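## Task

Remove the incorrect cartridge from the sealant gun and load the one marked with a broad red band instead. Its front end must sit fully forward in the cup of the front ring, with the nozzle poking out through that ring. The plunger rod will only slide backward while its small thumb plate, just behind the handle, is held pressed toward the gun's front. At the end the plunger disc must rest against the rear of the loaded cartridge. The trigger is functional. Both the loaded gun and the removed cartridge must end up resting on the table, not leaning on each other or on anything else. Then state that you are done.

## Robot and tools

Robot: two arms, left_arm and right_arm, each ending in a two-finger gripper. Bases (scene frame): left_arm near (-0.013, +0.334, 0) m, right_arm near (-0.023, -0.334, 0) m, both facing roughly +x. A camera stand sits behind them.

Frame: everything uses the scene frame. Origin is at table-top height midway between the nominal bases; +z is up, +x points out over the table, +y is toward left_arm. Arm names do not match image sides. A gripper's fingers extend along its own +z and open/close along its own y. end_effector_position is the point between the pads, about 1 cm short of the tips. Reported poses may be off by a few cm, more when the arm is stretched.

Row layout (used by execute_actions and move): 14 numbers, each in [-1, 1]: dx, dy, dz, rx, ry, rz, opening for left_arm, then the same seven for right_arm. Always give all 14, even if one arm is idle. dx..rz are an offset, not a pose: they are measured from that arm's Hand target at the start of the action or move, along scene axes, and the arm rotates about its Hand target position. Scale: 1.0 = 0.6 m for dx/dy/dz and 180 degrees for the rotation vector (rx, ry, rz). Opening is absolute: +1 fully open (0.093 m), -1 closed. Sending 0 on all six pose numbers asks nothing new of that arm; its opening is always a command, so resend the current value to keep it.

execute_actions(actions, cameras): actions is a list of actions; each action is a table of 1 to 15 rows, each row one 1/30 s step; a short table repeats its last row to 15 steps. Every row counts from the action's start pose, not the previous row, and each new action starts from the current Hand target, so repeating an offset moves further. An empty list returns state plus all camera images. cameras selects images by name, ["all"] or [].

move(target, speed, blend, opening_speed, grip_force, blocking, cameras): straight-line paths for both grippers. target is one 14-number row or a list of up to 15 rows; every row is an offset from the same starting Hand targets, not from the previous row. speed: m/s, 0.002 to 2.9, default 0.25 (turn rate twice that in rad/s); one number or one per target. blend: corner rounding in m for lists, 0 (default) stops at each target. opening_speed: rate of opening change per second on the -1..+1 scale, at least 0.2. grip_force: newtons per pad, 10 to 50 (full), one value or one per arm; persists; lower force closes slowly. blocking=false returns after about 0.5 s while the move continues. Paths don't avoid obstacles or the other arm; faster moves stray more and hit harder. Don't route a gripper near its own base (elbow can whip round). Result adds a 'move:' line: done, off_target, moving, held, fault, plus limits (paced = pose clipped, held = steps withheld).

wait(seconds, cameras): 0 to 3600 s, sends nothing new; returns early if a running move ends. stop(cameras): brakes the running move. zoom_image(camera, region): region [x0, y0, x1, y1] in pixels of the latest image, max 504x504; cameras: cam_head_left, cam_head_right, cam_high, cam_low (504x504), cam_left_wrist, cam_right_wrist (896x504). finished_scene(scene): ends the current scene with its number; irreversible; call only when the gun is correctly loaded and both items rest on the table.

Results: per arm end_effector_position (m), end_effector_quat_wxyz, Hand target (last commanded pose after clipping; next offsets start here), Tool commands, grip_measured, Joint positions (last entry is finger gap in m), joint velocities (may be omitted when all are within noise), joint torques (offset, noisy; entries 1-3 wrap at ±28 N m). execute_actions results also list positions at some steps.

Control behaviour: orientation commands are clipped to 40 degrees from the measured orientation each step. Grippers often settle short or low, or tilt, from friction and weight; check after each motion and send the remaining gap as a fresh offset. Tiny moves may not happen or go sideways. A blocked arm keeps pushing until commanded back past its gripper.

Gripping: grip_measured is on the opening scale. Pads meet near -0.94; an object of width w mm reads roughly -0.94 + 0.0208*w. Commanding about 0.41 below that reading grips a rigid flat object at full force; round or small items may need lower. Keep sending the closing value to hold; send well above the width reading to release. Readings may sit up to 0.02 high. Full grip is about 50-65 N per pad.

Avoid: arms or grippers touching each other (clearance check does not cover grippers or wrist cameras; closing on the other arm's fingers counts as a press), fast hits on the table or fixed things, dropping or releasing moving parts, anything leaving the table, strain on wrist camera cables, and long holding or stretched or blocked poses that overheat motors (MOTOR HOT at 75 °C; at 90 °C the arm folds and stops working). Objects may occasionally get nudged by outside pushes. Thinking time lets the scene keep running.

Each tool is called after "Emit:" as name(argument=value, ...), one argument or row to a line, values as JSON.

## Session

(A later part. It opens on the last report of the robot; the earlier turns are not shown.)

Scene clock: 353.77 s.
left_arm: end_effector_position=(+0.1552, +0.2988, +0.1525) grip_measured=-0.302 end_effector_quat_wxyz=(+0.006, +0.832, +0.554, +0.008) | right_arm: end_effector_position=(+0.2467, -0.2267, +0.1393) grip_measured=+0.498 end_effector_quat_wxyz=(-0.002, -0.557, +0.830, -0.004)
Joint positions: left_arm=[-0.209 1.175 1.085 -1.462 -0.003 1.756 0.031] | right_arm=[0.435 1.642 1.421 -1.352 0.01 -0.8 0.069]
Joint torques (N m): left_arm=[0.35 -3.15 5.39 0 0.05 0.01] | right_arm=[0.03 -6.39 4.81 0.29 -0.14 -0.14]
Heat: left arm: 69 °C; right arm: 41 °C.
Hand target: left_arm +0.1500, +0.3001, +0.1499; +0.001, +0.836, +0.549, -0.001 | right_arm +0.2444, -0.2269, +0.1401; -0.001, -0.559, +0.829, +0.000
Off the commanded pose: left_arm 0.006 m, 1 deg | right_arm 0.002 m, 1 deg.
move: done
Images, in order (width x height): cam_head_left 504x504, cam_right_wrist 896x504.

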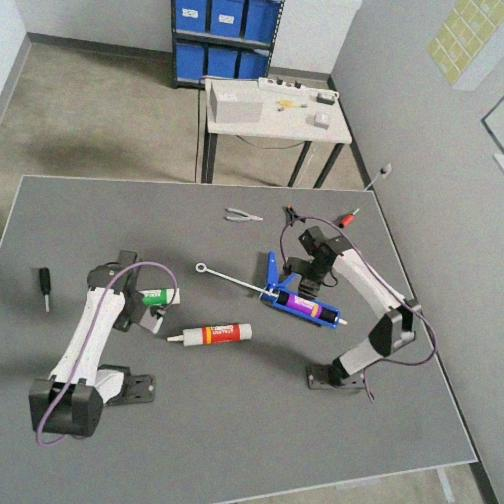

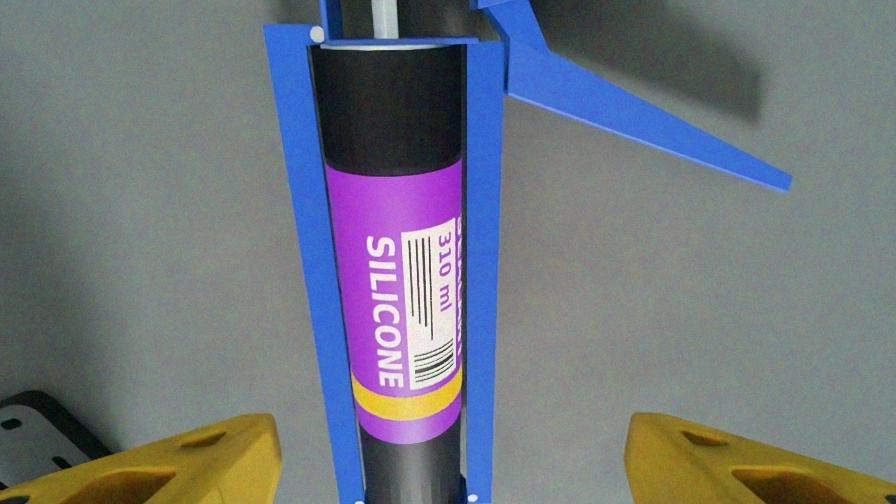

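Emit:
move(
  target=[
    [0,0,0,0,0,0,0,-0.0245,0.0095,-0.11,0,0,0,0.25],
  ],
  speed=0.2,
  cameras=["cam_right_wrist"],
)

Scene clock: 375.13 s.
left_arm: end_effector_position=(+0.1551, +0.2988, +0.1525) grip_measured=-0.002 end_effector_quat_wxyz=(+0.006, +0.832, +0.554, +0.008) | right_arm: end_effector_position=(+0.2288, -0.2247, +0.0726) grip_measured=+0.252 end_effector_quat_wxyz=(-0.015, -0.560, +0.828, -0.002)
Joint positions: left_arm=[-0.209 1.175 1.085 -1.462 -0.003 1.756 0.045] | right_arm=[0.466 1.636 1.147 -1.111 0.009 -0.776 0.057]
Joint torques (N m): left_arm=[0.39 -3.14 5.44 0 0.06 0.02] | right_arm=[0.61 -6.94 4.23 0.49 -0.14 0.03]
Heat: left arm: 60 °C; right arm: 41 °C.
Hand target: left_arm +0.1499, +0.3001, +0.1499; +0.001, +0.836, +0.549, -0.001 | right_arm +0.2298, -0.2212, +0.0741; -0.001, -0.559, +0.829, +0.000
Off the commanded pose: left_arm 0.006 m, 1 deg | right_arm 0.004 m, 2 deg.
move: done

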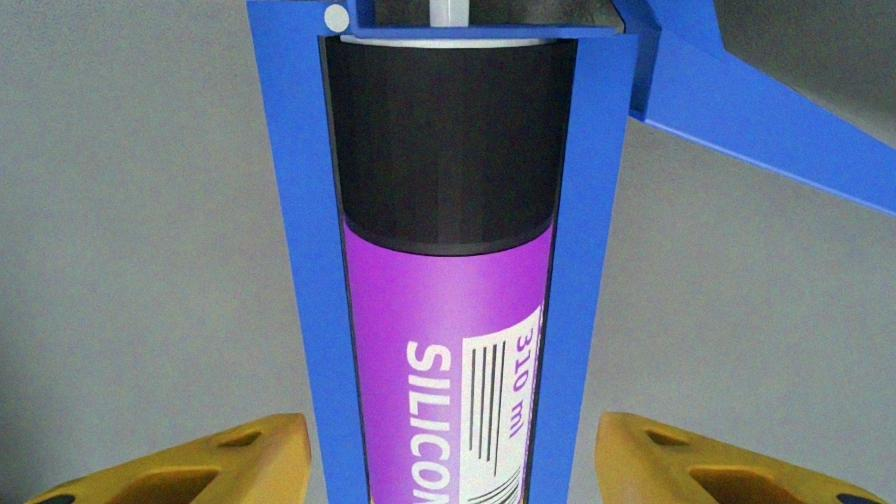

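Emit:
move(
  target=[
    [0,0,0,0,0,0,0,0.002,-0.003,-0.043,0,0,0,0.25],
    [0,0,0,0,0,0,0,0.002,-0.003,-0.043,0,0,0,-0.5],
  ],
  speed=0.12,
  opening_speed=1.0,
  cameras=["cam_right_wrist","cam_low"],
)

Scene clock: 383.77 s.
left_arm: end_effector_position=(+0.1551, +0.2988, +0.1525) grip_measured=-0.002 end_effector_quat_wxyz=(+0.006, +0.832, +0.554, +0.008) | right_arm: end_effector_position=(+0.2293, -0.2240, +0.0521) grip_measured=-0.496 end_effector_quat_wxyz=(-0.004, -0.560, +0.828, -0.003)
Joint positions: left_arm=[-0.209 1.175 1.085 -1.462 -0.003 1.756 0.045] | right_arm=[0.466 1.643 1.07 -1.006 0.006 -0.776 0.021]
Joint torques (N m): left_arm=[0.38 -3.14 5.38 0 0.05 0.01] | right_arm=[0.03 -5.01 4.4 0.51 -0.11 -0.04]
Heat: left arm: 58 °C; right arm: 41 °C.
Hand target: left_arm +0.1499, +0.3001, +0.1499; +0.001, +0.836, +0.549, -0.001 | right_arm +0.2310, -0.2230, +0.0483; -0.001, -0.559, +0.829, +0.000
Off the commanded pose: left_arm 0.006 m, 1 deg | right_arm 0.004 m, 1 deg.
move: done
Images, in order (width x height): cam_low 504x504, cam_right_wrist 896x504.

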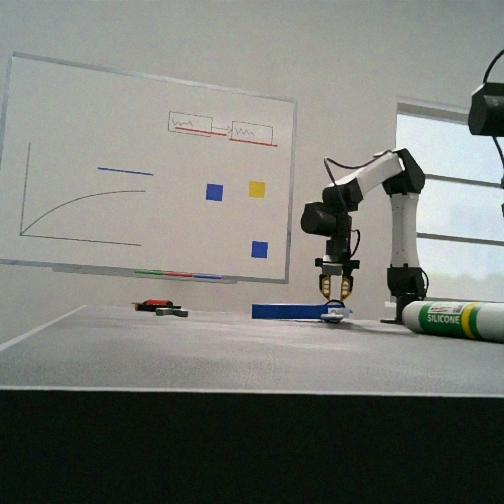

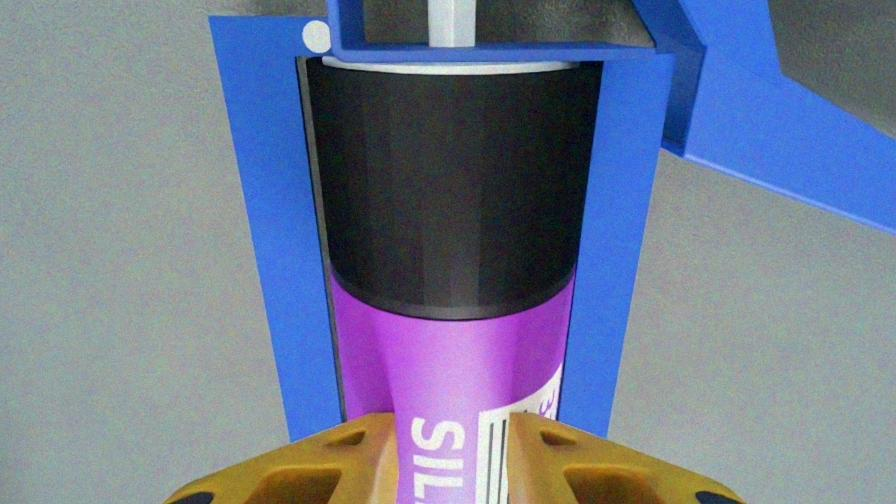

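Emit:
move(
  target=[
    [0,0,0,0,0,0,0,0,0,0,0,0,0,0.25],
    [0,0,0,0,0,0,0,-0.002,0.001,-0.02,0,0,0,0.25],
    [0,0,0,0,0,0,0,-0.002,0.001,-0.02,0,0,0,-0.4],
  ],
  speed=0.1,
  opening_speed=1.5,
  cameras=["cam_right_wrist"],
)

Scene clock: 393.73 s.
left_arm: end_effector_position=(+0.1551, +0.2988, +0.1525) grip_measured=-0.002 end_effector_quat_wxyz=(+0.006, +0.832, +0.554, +0.008) | right_arm: end_effector_position=(+0.2283, -0.2244, +0.0396) grip_measured=-0.247 end_effector_quat_wxyz=(-0.005, -0.560, +0.828, -0.002)
Joint positions: left_arm=[-0.209 1.175 1.085 -1.462 -0.003 1.756 0.045] | right_arm=[0.466 1.658 1.033 -0.956 0.006 -0.776 0.033]
Joint torques (N m): left_arm=[0.4 -3.14 5.46 0 0.05 0.02] | right_arm=[0.29 -5.08 4.34 0.52 -0.11 0]
Heat: left arm: 56 °C; right arm: 41 °C.
Hand target: left_arm +0.1499, +0.3001, +0.1499; +0.001, +0.836, +0.549, -0.001 | right_arm +0.2298, -0.2224, +0.0362; -0.001, -0.559, +0.829, +0.000
Off the commanded pose: left_arm 0.006 m, 1 deg | right_arm 0.004 m, 1 deg.
move: done

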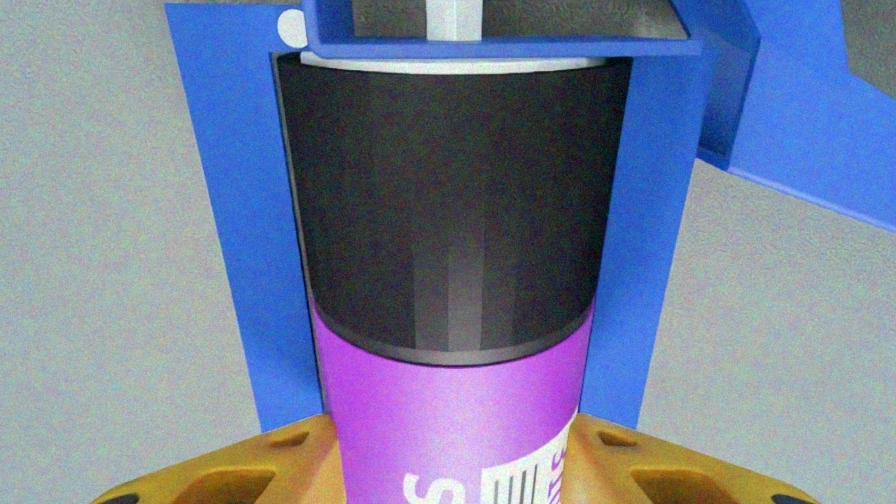

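Emit:
move(
  target=[
    [0,0,0,0,0,0,0,0.0025,0.006,0.024,0.0258,-0.0104,0,-0.5],
    [0,0,0,0,0,0,0,0.005,0.012,0.048,0.0515,-0.0208,0,-0.5],
  ],
  speed=0.06,
  cameras=["cam_right_wrist","cam_low"],
)

Emit:
zoom_image(
  camera="cam_low",
  region=[230, 220, 430, 350],
)

Scene clock: 412.67 s.
left_arm: end_effector_position=(+0.1551, +0.2988, +0.1525) grip_measured=-0.002 end_effector_quat_wxyz=(+0.006, +0.832, +0.554, +0.008) | right_arm: end_effector_position=(+0.2284, -0.2177, +0.0602) grip_measured=-0.498 end_effector_quat_wxyz=(+0.052, -0.556, +0.828, +0.047)
Joint positions: left_arm=[-0.209 1.175 1.085 -1.462 -0.003 1.756 0.045] | right_arm=[0.415 1.559 1.01 -0.941 -0.115 -0.816 0.021]
Joint torques (N m): left_arm=[0.4 -3.19 5.42 0 0.06 0.01] | right_arm=[-0.13 -6.64 5.03 0.71 -0.24 -0.15]
Heat: left arm: 53 °C; right arm: 40 °C.
Hand target: left_arm +0.1499, +0.3001, +0.1499; +0.001, +0.836, +0.549, -0.001 | right_arm +0.2328, -0.2153, +0.0650; +0.071, -0.557, +0.826, +0.049
Off the commanded pose: left_arm 0.006 m, 1 deg | right_arm 0.007 m, 2 deg.
move: done
Images, in order (width x height): cam_low 504x504, cam_right_wrist 896x504.

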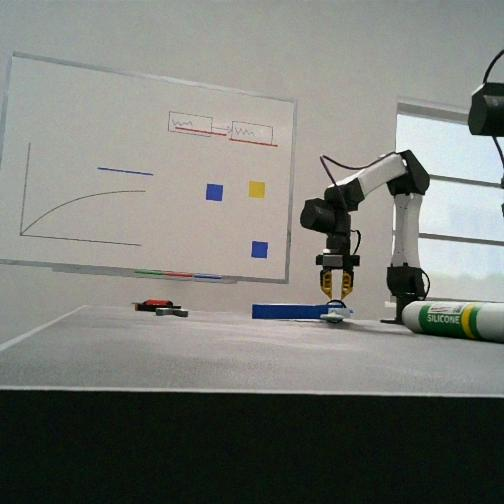

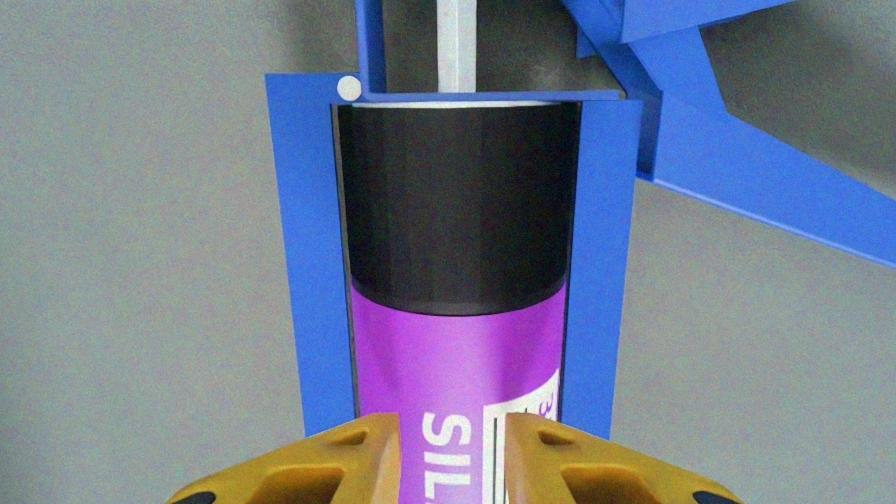

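Scaled by 2.520.

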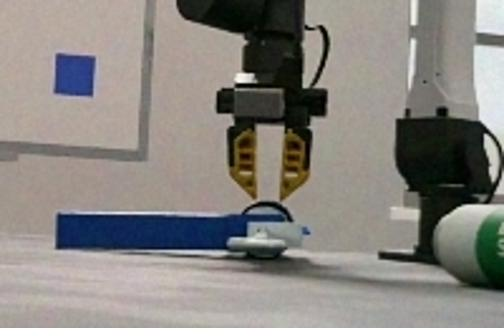

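Emit:
move(
  target=[
    [0,0,0,0,0,0,0,0,0,0,0,0,0,0.25],
    [0,0,0,0,0,0,0,-0.005,-0.010,-0.048,-0.0515,0.0208,0,0.25],
    [0,0,0,0,0,0,0,-0.005,-0.010,-0.062,-0.0515,0.0208,0,0.25],
  ],
  speed=0.1,
  opening_speed=1.5,
  cameras=["cam_right_wrist","cam_low"],
)

Emit:
zoom_image(
  camera="cam_low",
  region=[230, 220, 430, 350],
)

Scene clock: 430.97 s.
left_arm: end_effector_position=(+0.1551, +0.2988, +0.1525) grip_measured=-0.002 end_effector_quat_wxyz=(+0.006, +0.832, +0.554, +0.008) | right_arm: end_effector_position=(+0.2233, -0.2240, +0.0332) grip_measured=+0.248 end_effector_quat_wxyz=(-0.010, -0.560, +0.828, +0.006)
Joint positions: left_arm=[-0.209 1.175 1.085 -1.462 -0.003 1.756 0.045] | right_arm=[0.465 1.661 1.01 -0.94 -0.009 -0.777 0.057]
Joint torques (N m): left_arm=[0.42 -3.15 5.44 0.01 0.06 0.02] | right_arm=[0.69 -4.11 4.66 0.69 0.04 0.04]
Heat: left arm: 51 °C; right arm: 41 °C.
Hand target: left_arm +0.1499, +0.3001, +0.1499; +0.001, +0.836, +0.549, -0.001 | right_arm +0.2298, -0.2212, +0.0279; -0.001, -0.559, +0.829, +0.000
Off the commanded pose: left_arm 0.006 m, 1 deg | right_arm 0.009 m, 1 deg.
move: done
Images, in order (width x height): cam_low 504x504, cam_right_wrist 896x504.

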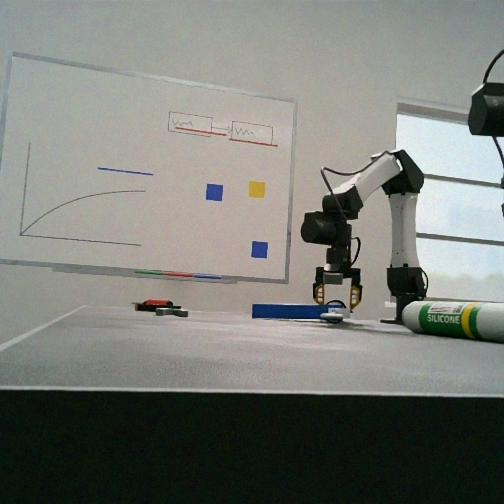

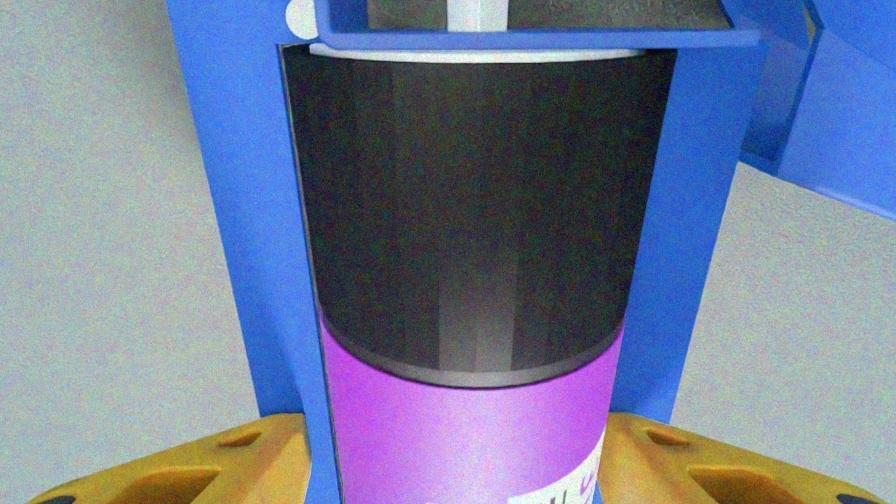

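Scaled by 2.520.

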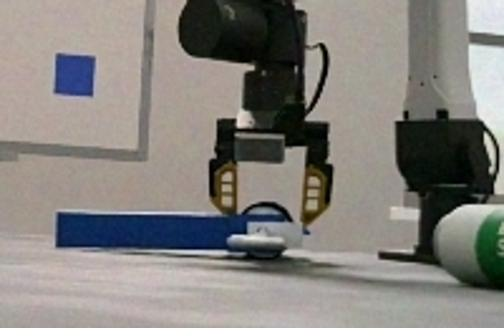

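Emit:
move(
  target=[
    [0,0,0,0,0,0,0,0.002,0,0.004,0,0,0,0.25],
    [0,0,0,0,0,0,0,0.002,0,0.004,0,0,0,-0.3],
  ],
  speed=0.1,
  opening_speed=1.0,
  cameras=["cam_right_wrist"],
)

Scene clock: 438.37 s.
left_arm: end_effector_position=(+0.1551, +0.2988, +0.1525) grip_measured=-0.002 end_effector_quat_wxyz=(+0.006, +0.832, +0.554, +0.008) | right_arm: end_effector_position=(+0.2250, -0.2249, +0.0331) grip_measured=-0.077 end_effector_quat_wxyz=(-0.008, -0.560, +0.828, +0.002)
Joint positions: left_arm=[-0.209 1.175 1.085 -1.462 -0.003 1.756 0.045] | right_arm=[0.465 1.661 1.01 -0.935 0 -0.776 0.041]
Joint torques (N m): left_arm=[0.4 -3.15 5.39 0 0.05 0.01] | right_arm=[0.55 -4.14 5.44 0.54 -0.05 0.02]
Heat: left arm: 50 °C; right arm: 40 °C.
Hand target: left_arm +0.1499, +0.3001, +0.1499; +0.001, +0.836, +0.549, -0.001 | right_arm +0.2310, -0.2212, +0.0303; -0.001, -0.559, +0.829, +0.000
Off the commanded pose: left_arm 0.006 m, 1 deg | right_arm 0.008 m, 1 deg.
move: done

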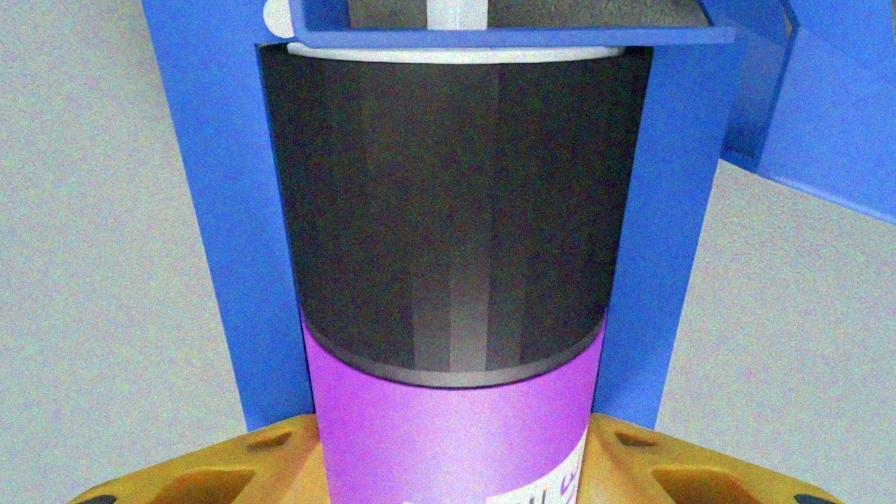

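Emit:
move(
  target=[
    [0,0,0,0,0,0,0,0.003,0.006,0.024,0.0258,-0.0104,0,-0.3],
    [0,0,0,0,0,0,0,0.005,0.012,0.046,0.0515,-0.0208,0,-0.3],
  ],
  speed=0.05,
  cameras=["cam_right_wrist","cam_low"],
)

Emit:
zoom_image(
  camera="cam_low",
  region=[230, 220, 430, 350],
)

Scene clock: 447.93 s.
left_arm: end_effector_position=(+0.1551, +0.2988, +0.1525) grip_measured=-0.002 end_effector_quat_wxyz=(+0.006, +0.832, +0.554, +0.008) | right_arm: end_effector_position=(+0.2234, -0.2232, +0.0429) grip_measured=-0.093 end_effector_quat_wxyz=(+0.025, -0.556, +0.830, +0.041)
Joint positions: left_arm=[-0.209 1.175 1.085 -1.462 -0.003 1.756 0.045] | right_arm=[0.417 1.601 0.983 -0.922 -0.09 -0.814 0.041]
Joint torques (N m): left_arm=[0.42 -3.17 5.41 0 0.05 0.01] | right_arm=[-0.18 -9.13 5.72 0.72 -0.45 -0.12]
Heat: left arm: 50 °C; right arm: 40 °C.
Hand target: left_arm +0.1499, +0.3001, +0.1499; +0.001, +0.836, +0.549, -0.001 | right_arm +0.2340, -0.2140, +0.0578; +0.071, -0.557, +0.826, +0.049
Off the commanded pose: left_arm 0.006 m, 1 deg | right_arm 0.021 m, 5 deg.
move: off_target (right_arm)
Images, in order (width x height): cam_low 504x504, cam_right_wrist 896x504.

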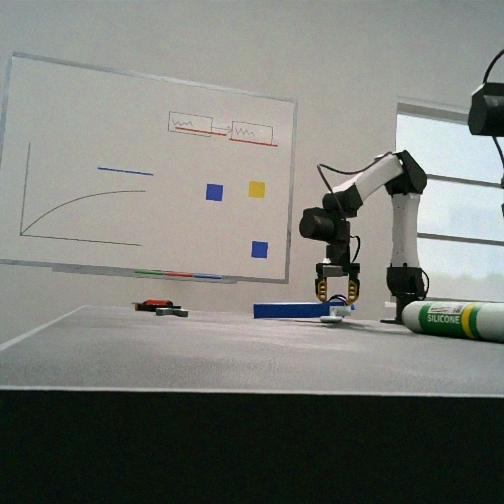

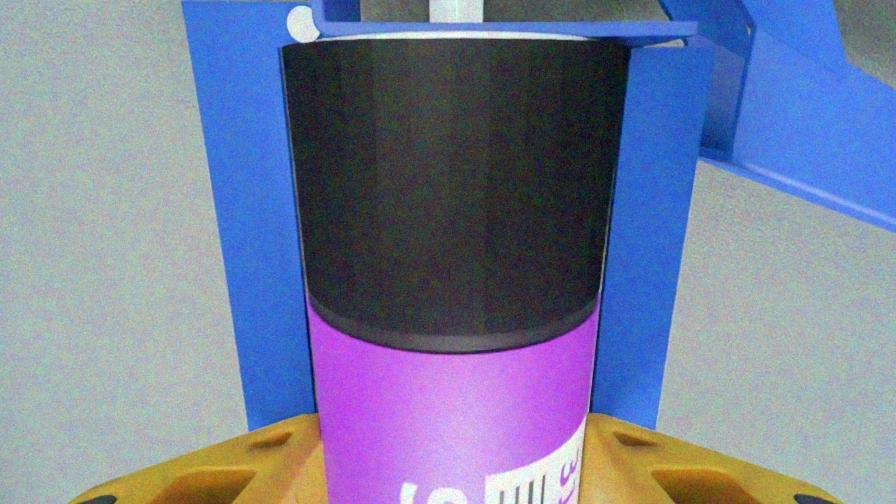

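Scaled by 2.520.

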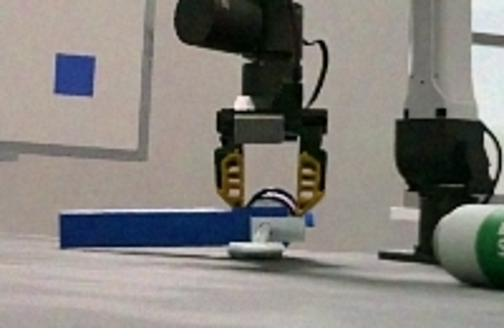

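Emit:
move(
  target=[
    [0,0,0,0,0,0,0,-0.010,-0.02,-0.04,-0.0515,0.0208,0,-0.3],
    [0,0,0,0,0,0,0,-0.018,-0.045,-0.04,-0.0515,0.0208,0,-0.3],
  ],
  speed=0.06,
  cameras=["cam_right_wrist"],
)

Scene clock: 461.77 s.
left_arm: end_effector_position=(+0.1551, +0.2988, +0.1525) grip_measured=-0.002 end_effector_quat_wxyz=(+0.006, +0.832, +0.554, +0.008) | right_arm: end_effector_position=(+0.2229, -0.2322, +0.0332) grip_measured=-0.093 end_effector_quat_wxyz=(-0.001, -0.562, +0.827, +0.014)
Joint positions: left_arm=[-0.209 1.175 1.085 -1.462 -0.003 1.756 0.045] | right_arm=[0.426 1.637 0.983 -0.925 -0.027 -0.821 0.041]
Joint torques (N m): left_arm=[0.42 -3.14 5.42 0.01 0.05 0.01] | right_arm=[-0.77 -6.74 3.73 0.34 0.19 -0.1]
Heat: left arm: 49 °C; right arm: 41 °C.
Hand target: left_arm +0.1499, +0.3001, +0.1499; +0.001, +0.836, +0.549, -0.001 | right_arm +0.2233, -0.2411, +0.0338; -0.001, -0.559, +0.829, +0.000
Off the commanded pose: left_arm 0.006 m, 1 deg | right_arm 0.009 m, 2 deg.
move: done

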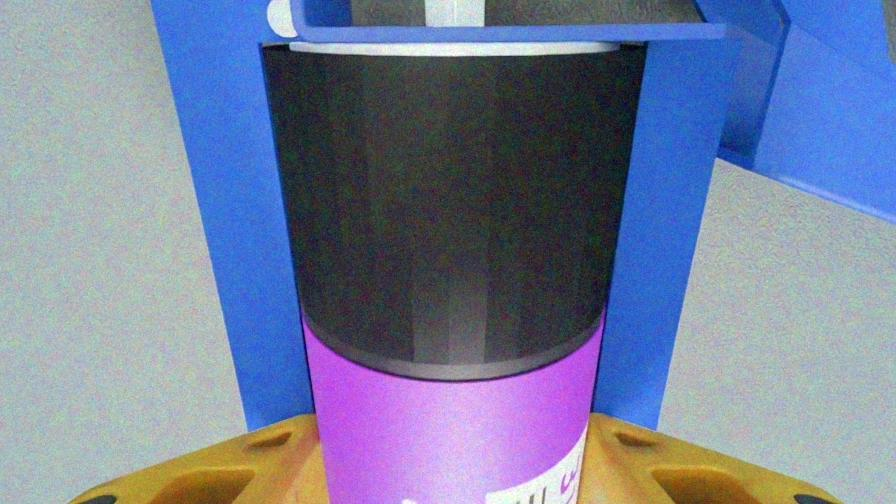

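Emit:
move(
  target=[
    [0,0,0,0,0,0,0,0.006,0.012,0.0,0,0,0,-0.3],
    [0,0,0,0,0,0,0,0.006,0.012,0.025,0,0,0,-0.3],
  ],
  speed=0.05,
  cameras=["cam_right_wrist","cam_low"],
)

Emit:
zoom_image(
  camera="cam_low",
  region=[230, 220, 430, 350],
)

Scene clock: 484.13 s.
left_arm: end_effector_position=(+0.1551, +0.2988, +0.1525) grip_measured=-0.002 end_effector_quat_wxyz=(+0.006, +0.832, +0.554, +0.008) | right_arm: end_effector_position=(+0.2221, -0.2335, +0.0352) grip_measured=-0.093 end_effector_quat_wxyz=(-0.006, -0.561, +0.827, +0.010)
Joint positions: left_arm=[-0.209 1.175 1.085 -1.462 -0.003 1.756 0.045] | right_arm=[0.429 1.637 0.991 -0.942 -0.017 -0.816 0.041]
Joint torques (N m): left_arm=[0.39 -3.14 5.38 0 0.06 0] | right_arm=[0.5 -6.89 7.86 -0.16 0.09 0.05]
Heat: left arm: 48 °C; right arm: 42 °C.
Hand target: left_arm +0.1499, +0.3001, +0.1499; +0.001, +0.836, +0.549, -0.001 | right_arm +0.2267, -0.2339, +0.0488; -0.001, -0.559, +0.829, +0.000
Off the commanded pose: left_arm 0.006 m, 1 deg | right_arm 0.014 m, 1 deg.
move: off_target (right_arm)
Images, in order (width x height): cam_low 504x504, cam_right_wrist 896x504.

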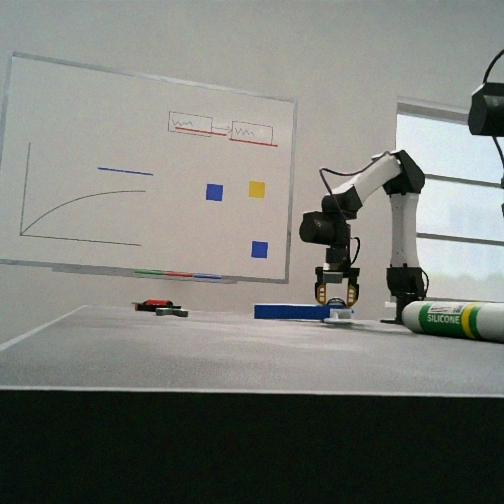

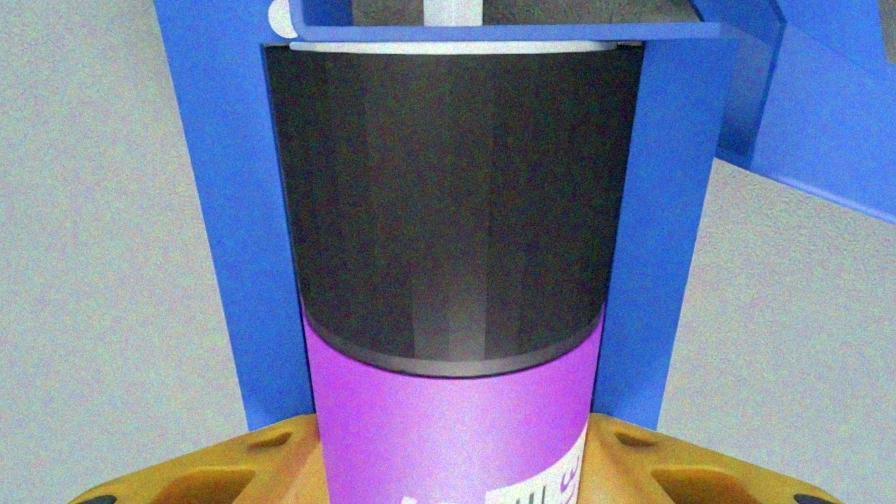

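Scaled by 2.520.

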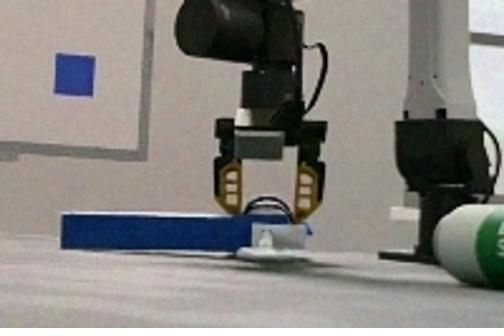

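Emit:
move(
  target=[
    [0,0,0,0,0,0,0,0,0,-0.005,-0.03,0.012,0,-0.3],
    [0,0,0,0,0,0,0,-0.02,-0.05,-0.003,-0.03,0.012,0,-0.3],
  ],
  speed=0.05,
  cameras=["cam_right_wrist","cam_low"],
)

Scene clock: 508.30 s.
left_arm: end_effector_position=(+0.1551, +0.2988, +0.1525) grip_measured=-0.002 end_effector_quat_wxyz=(+0.006, +0.832, +0.554, +0.008) | right_arm: end_effector_position=(+0.2164, -0.2566, +0.0378) grip_measured=-0.093 end_effector_quat_wxyz=(-0.044, -0.559, +0.828, -0.015)
Joint positions: left_arm=[-0.209 1.175 1.085 -1.462 -0.003 1.756 0.045] | right_arm=[0.397 1.64 1.002 -1.012 0.05 -0.84 0.041]
Joint torques (N m): left_arm=[0.42 -3.15 5.41 -0.01 0.05 0.01] | right_arm=[-0.24 -8.25 4.75 -0.14 0.23 -0.09]
Heat: left arm: 47 °C; right arm: 43 °C.
Hand target: left_arm +0.1499, +0.3001, +0.1499; +0.001, +0.836, +0.549, -0.001 | right_arm +0.2148, -0.2638, +0.0471; -0.043, -0.559, +0.828, -0.029
Off the commanded pose: left_arm 0.006 m, 1 deg | right_arm 0.012 m, 2 deg.
move: off_target (right_arm)
Images, in order (width x height): cam_low 504x504, cam_right_wrist 896x504.

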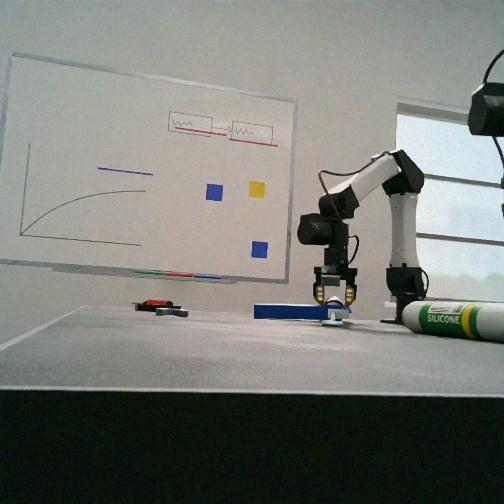

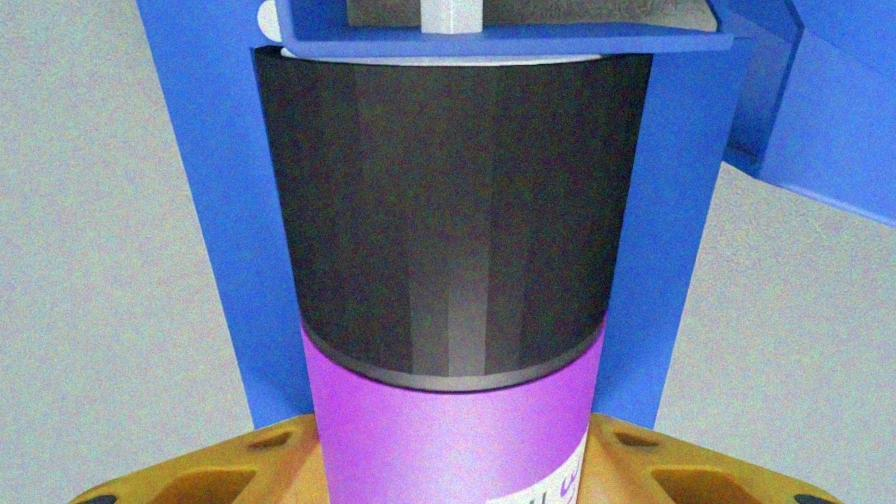

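Emit:
move(
  target=[
    [0.343,-0.46,-0.08,0,0,0,-0.3,0.003,0.008,0,0,0,0,-0.3],
  ],
  speed=0.35,
  cameras=["cam_left_wrist"],
)

Scene clock: 519.40 s.
left_arm: end_effector_position=(+0.3549, +0.0263, +0.1014) grip_measured=-0.298 end_effector_quat_wxyz=(+0.020, +0.838, +0.545, +0.006) | right_arm: end_effector_position=(+0.2164, -0.2565, +0.0378) grip_measured=-0.093 end_effector_quat_wxyz=(-0.045, -0.559, +0.828, -0.016)
Joint positions: left_arm=[-0.694 2.468 2.49 -1.551 0 1.291 0.031] | right_arm=[0.4 1.64 1.002 -1.012 0.053 -0.84 0.041]
Joint torques (N m): left_arm=[-0.32 -11.6 8.88 0.1 0.02 -0.3] | right_arm=[0.65 -7.3 5.79 -0.16 0.19 0.04]
Heat: left arm: 47 °C; right arm: 42 °C.
Hand target: left_arm +0.3558, +0.0242, +0.1018; +0.001, +0.836, +0.549, -0.001 | right_arm +0.2166, -0.2590, +0.0471; -0.043, -0.559, +0.828, -0.029
Off the commanded pose: left_arm 0.002 m, 2 deg | right_arm 0.010 m, 1 deg.
joint sent to its limit (left arm) — joint 4 (wrist pitch), lower limit. The joint targets still meet the commanded pose.
move: done

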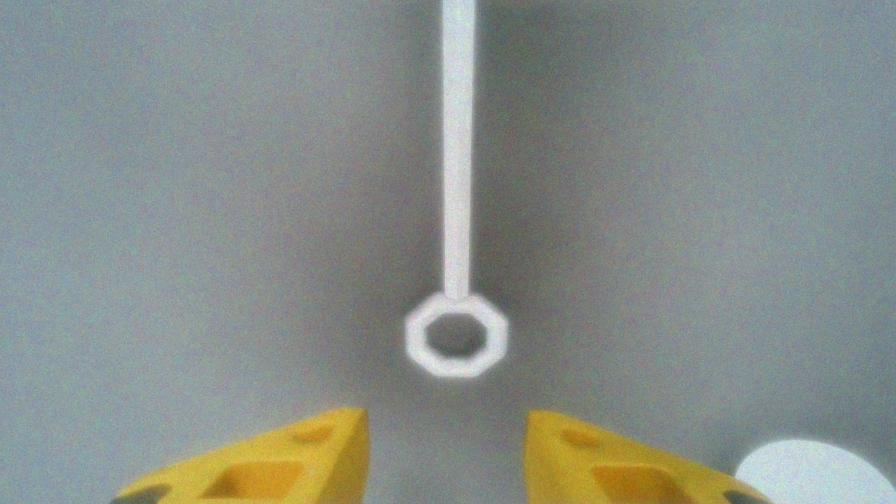

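Emit:
move(
  target=[
    [-0.014,-0.019,-0.08,0,0,0,-0.3,0,0,0,0,0,0,-0.3],
    [-0.014,-0.019,-0.13,0,0,0,-0.3,0,0,0,0,0,0,-0.3],
    [-0.014,-0.019,-0.13,0,0,0,-1,0,0,0,0,0,0,-0.3],
  ],
  speed=0.2,
  cameras=["cam_left_wrist"],
)

Scene clock: 530.13 s.
left_arm: end_effector_position=(+0.3493, +0.0147, +0.0266) grip_measured=-0.973 end_effector_quat_wxyz=(+0.001, +0.835, +0.550, +0.000) | right_arm: end_effector_position=(+0.2164, -0.2565, +0.0378) grip_measured=-0.093 end_effector_quat_wxyz=(-0.045, -0.559, +0.828, -0.016)
Joint positions: left_arm=[-0.72 2.494 2.238 -1.313 0 1.255 0] | right_arm=[0.4 1.64 1.002 -1.012 0.053 -0.84 0.041]
Joint torques (N m): left_arm=[-0.65 -12.83 5.98 0.17 0.02 -0.22] | right_arm=[0.65 -7.3 5.79 -0.17 0.18 0.04]
Heat: left arm: 53 °C; right arm: 42 °C.
Hand target: left_arm +0.3474, +0.0128, +0.0237; +0.001, +0.836, +0.549, -0.001 | right_arm +0.2166, -0.2590, +0.0471; -0.043, -0.558, +0.828, -0.029
Off the commanded pose: left_arm 0.004 m, 0 deg | right_arm 0.010 m, 1 deg.
move: done

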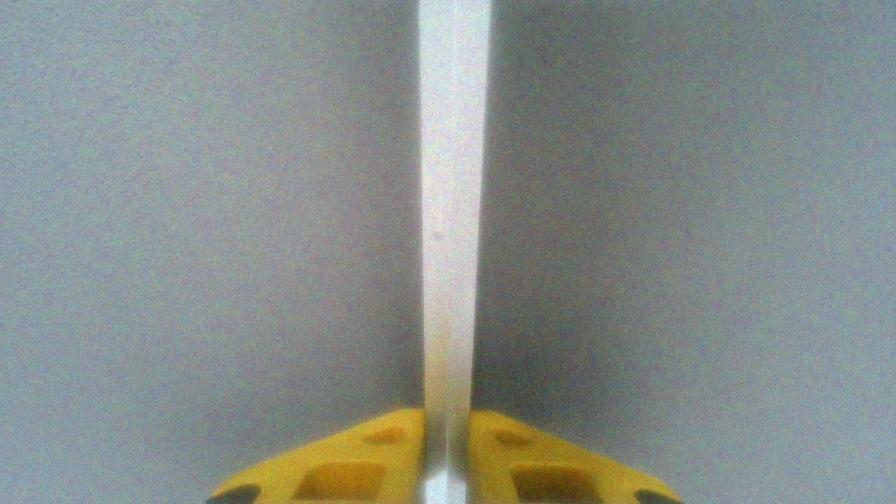

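Emit:
move(
  target=[
    [0.016,0.038,0,0,0,0,-1,-0.006,-0.015,0.008,-0.0206,0.0083,0,-0.3],
    [0.026,0.06,0,0,0,0,-1,-0.016,-0.04,0.008,-0.0206,0.0083,0,-0.3],
  ],
  speed=0.06,
  cameras=["cam_right_wrist","cam_low"],
)

Scene clock: 536.60 s.
left_arm: end_effector_position=(+0.3511, +0.0189, +0.0253) grip_measured=-0.977 end_effector_quat_wxyz=(+0.022, +0.837, +0.546, -0.027) | right_arm: end_effector_position=(+0.2149, -0.2656, +0.0441) grip_measured=-0.093 end_effector_quat_wxyz=(-0.050, -0.553, +0.832, -0.023)
Joint positions: left_arm=[-0.689 2.451 2.153 -1.247 0.064 1.294 0] | right_arm=[0.379 1.62 1.007 -1.042 0.07 -0.845 0.041]
Joint torques (N m): left_arm=[3.74 -13.91 4.16 -0.01 -0.54 0.21] | right_arm=[-0.76 -7.41 4.36 -0.4 0.55 -0.26]
Heat: left arm: 54 °C; right arm: 42 °C.
Hand target: left_arm +0.3630, +0.0489, +0.0237; +0.001, +0.836, +0.549, -0.001 | right_arm +0.2071, -0.2831, +0.0518; -0.071, -0.557, +0.826, -0.048
Off the commanded pose: left_arm 0.032 m, 4 deg | right_arm 0.021 m, 4 deg.
move: off_target (left_arm, right_arm)
Images, in order (width x height): cam_low 504x504, cam_right_wrist 896x504.

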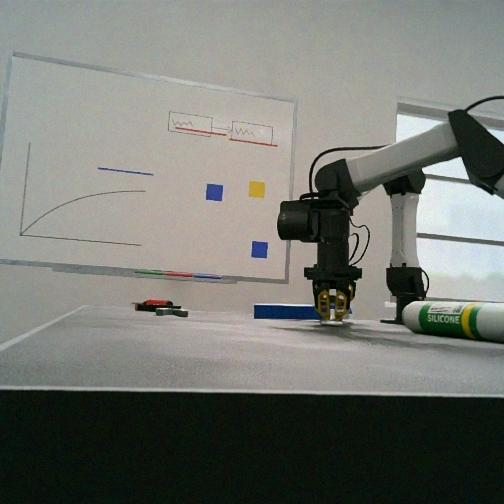

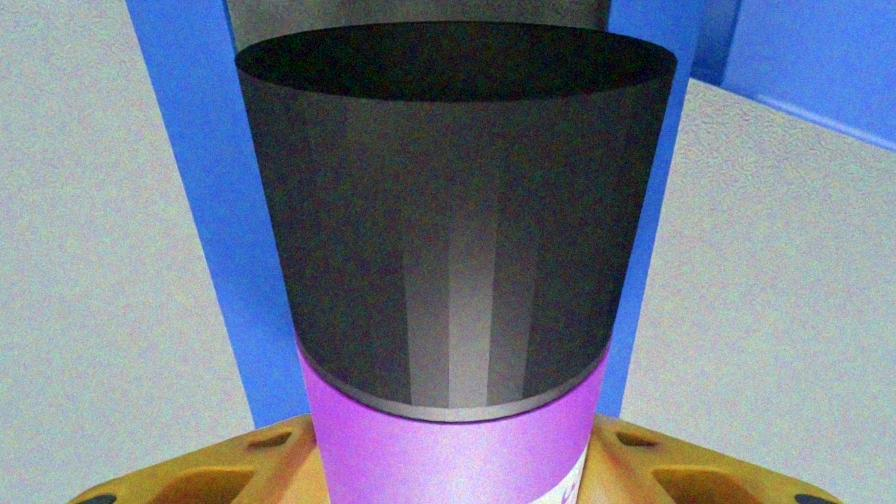

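Emit:
move(
  target=[
    [0,0,0,0,0,0,-1,0.004,0.009,0.022,0.0412,-0.0167,0,-0.3],
    [0,0,0,0,0,0,-1,0.006,0.0155,0.055,0.0721,-0.0292,0,-0.3],
    [0,0,0,0,0,0,-1,0.0075,0.0185,0.09,0.0978,-0.0396,0,-0.3],
  ],
  speed=0.06,
  blend=[0.004,0.004,0],
  cameras=["cam_right_wrist","cam_low"],
)

Emit:
zoom_image(
  camera="cam_low",
  region=[230, 220, 430, 350],
)

Scene clock: 550.67 s.
left_arm: end_effector_position=(+0.3517, +0.0196, +0.0254) grip_measured=-0.977 end_effector_quat_wxyz=(+0.022, +0.838, +0.545, -0.026) | right_arm: end_effector_position=(+0.2120, -0.2654, +0.0899) grip_measured=-0.093 end_effector_quat_wxyz=(+0.064, -0.558, +0.825, +0.058)
Joint positions: left_arm=[-0.687 2.451 2.153 -1.246 0.064 1.298 0] | right_arm=[0.227 1.413 0.995 -1.082 -0.158 -1.01 0.041]
Joint torques (N m): left_arm=[3.52 -13.93 4.16 -0.01 -0.51 0.16] | right_arm=[-0.5 -6.32 8.38 -0.11 0.08 -0.1]
Heat: left arm: 62 °C; right arm: 43 °C.
Hand target: left_arm +0.3630, +0.0488, +0.0237; +0.001, +0.836, +0.549, -0.001 | right_arm +0.2116, -0.2720, +0.1059; +0.066, -0.557, +0.826, +0.045
Off the commanded pose: left_arm 0.031 m, 4 deg | right_arm 0.017 m, 2 deg.
move: off_target (right_arm)
Images, in order (width x height): cam_low 504x504, cam_right_wrist 896x504.

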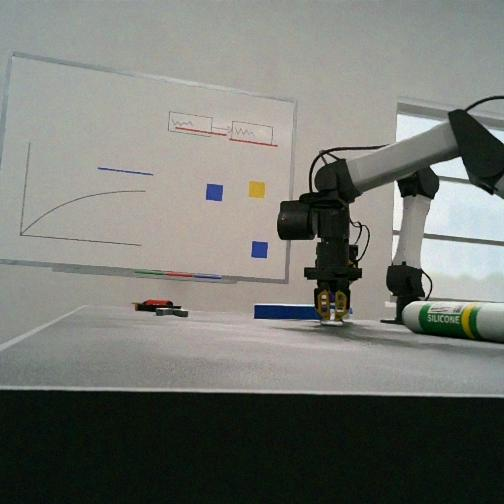

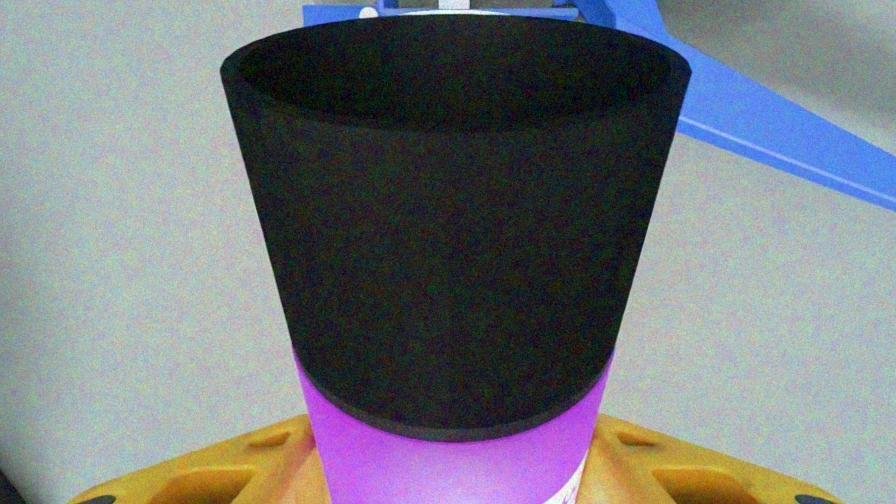

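Scaled by 2.520.

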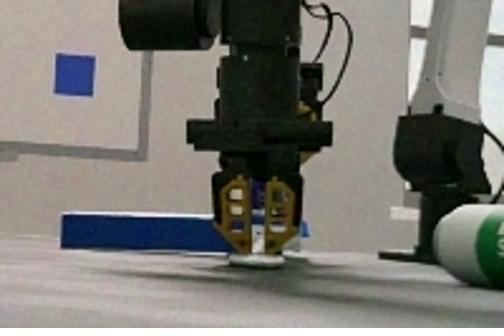

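Emit:
move(
  target=[
    [-0.013,-0.034,0,0,0,0,-1,0.012,0.03,0.012,0,0,0,-0.3],
    [-0.013,-0.034,0,0,0,0,-1,0.05,0.125,0.055,0,0,0,-0.3],
    [-0.013,-0.034,0,0,0,0,-1,0.06,0.15,0.16,0,0,0,-0.3],
  ],
  speed=0.08,
  blend=[0.004,0.004,0],
  cameras=["cam_right_wrist","cam_low","cam_high"],
)

Scene clock: 561.20 s.
left_arm: end_effector_position=(+0.3526, +0.0278, +0.0268) grip_measured=-0.977 end_effector_quat_wxyz=(+0.007, +0.838, +0.546, -0.010) | right_arm: end_effector_position=(+0.2461, -0.1820, +0.1928) grip_measured=-0.093 end_effector_quat_wxyz=(+0.060, -0.558, +0.826, +0.051)
Joint positions: left_arm=[-0.687 2.451 2.161 -1.273 0.023 1.298 0] | right_arm=[0.5 1.637 1.62 -1.449 -0.119 -0.735 0.041]
Joint torques (N m): left_arm=[-0.44 -11.4 8.62 0 -0.18 -0.3] | right_arm=[0.65 -5.63 8.06 0.34 -0.01 0.03]
Heat: left arm: 66 °C; right arm: 43 °C.
Hand target: left_arm +0.3551, +0.0284, +0.0237; +0.001, +0.836, +0.549, -0.001 | right_arm +0.2475, -0.1819, +0.2017; +0.066, -0.557, +0.826, +0.045
Off the commanded pose: left_arm 0.004 m, 1 deg | right_arm 0.009 m, 1 deg.
move: done
Images, in order (width x height): cam_high 504x504, cam_low 504x504, cam_right_wrist 896x504.

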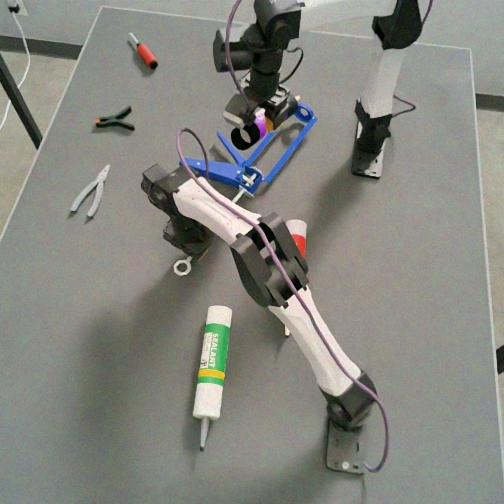

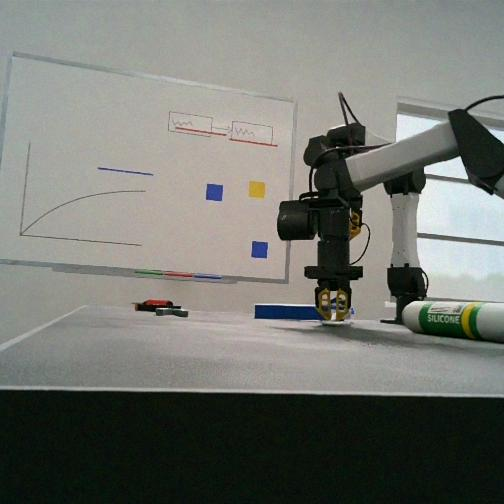

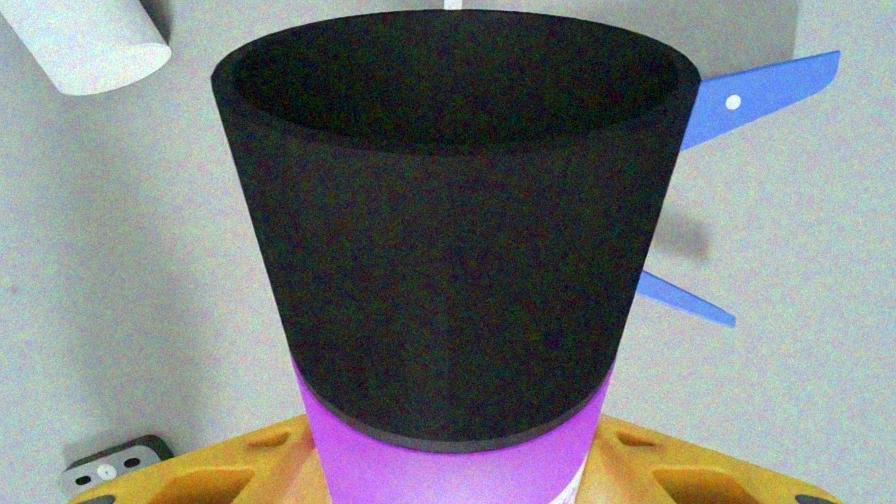

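Emit:
move(
  target=[
    [0,0,0,0,0,0,-0.3,0.1,-0.1,0.02,-0.05,0.02,0,-0.3],
    [0,0,0.15,0,0,0,-0.3,0.2425,-0.343,-0.05,-0.1,0.0405,0,-0.3],
    [-0.34,0.45,0.21,0,0,0,-0.3,0.2425,-0.343,-0.2,-0.1,0.0405,0,-0.3],
  ],
  speed=0.25,
  cameras=["cam_right_wrist","cam_low","cam_high"],
)

Scene clock: 589.20 s.
left_arm: end_effector_position=(+0.1563, +0.2968, +0.1520) grip_measured=-0.302 end_effector_quat_wxyz=(+0.005, +0.832, +0.554, +0.007) | right_arm: end_effector_position=(+0.3917, -0.3846, +0.0798) grip_measured=-0.093 end_effector_quat_wxyz=(-0.070, -0.558, +0.826, -0.035)
Joint positions: left_arm=[-0.217 1.182 1.087 -1.459 -0.002 1.747 0.031] | right_arm=[-0.013 2.231 1.982 -1.391 0.141 -1.248 0.041]
Joint torques (N m): left_arm=[0.4 -3.41 5.45 0.01 0.05 0.01] | right_arm=[0.61 -10.28 4.98 0.24 0.29 0.02]
Heat: left arm: 67 °C; right arm: 45 °C.
Hand target: left_arm +0.1510, +0.2984, +0.1497; +0.000, +0.836, +0.549, -0.001 | right_arm +0.3931, -0.3877, +0.0819; -0.075, -0.557, +0.826, -0.050
Off the commanded pose: left_arm 0.006 m, 1 deg | right_arm 0.004 m, 2 deg.
move: done
Images, in order (width x height): cam_high 504x504, cam_low 504x504, cam_right_wrist 896x504.

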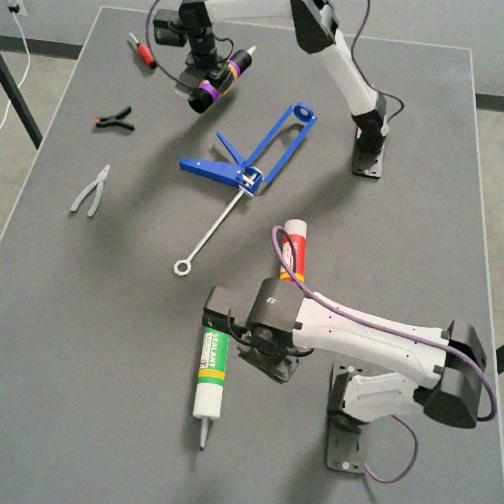

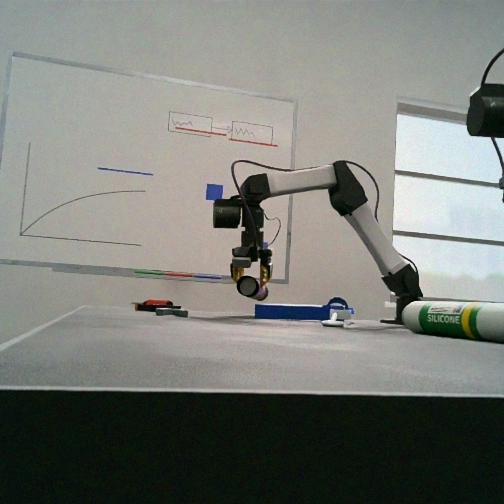

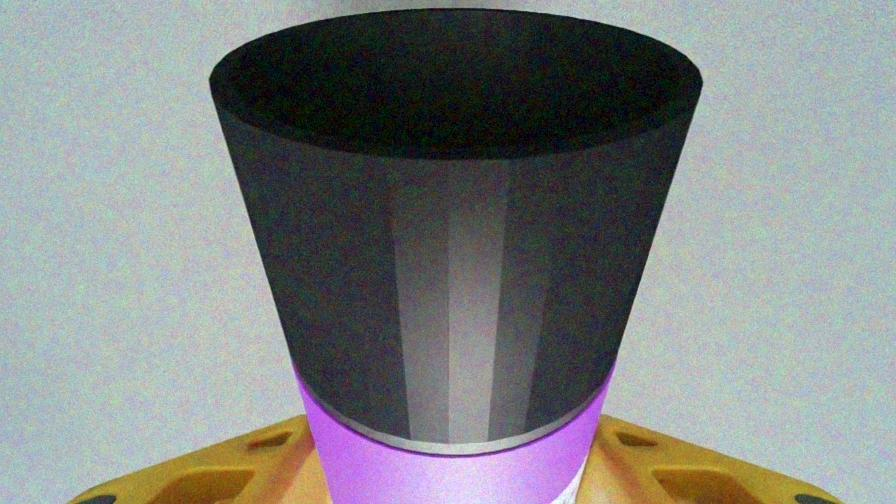

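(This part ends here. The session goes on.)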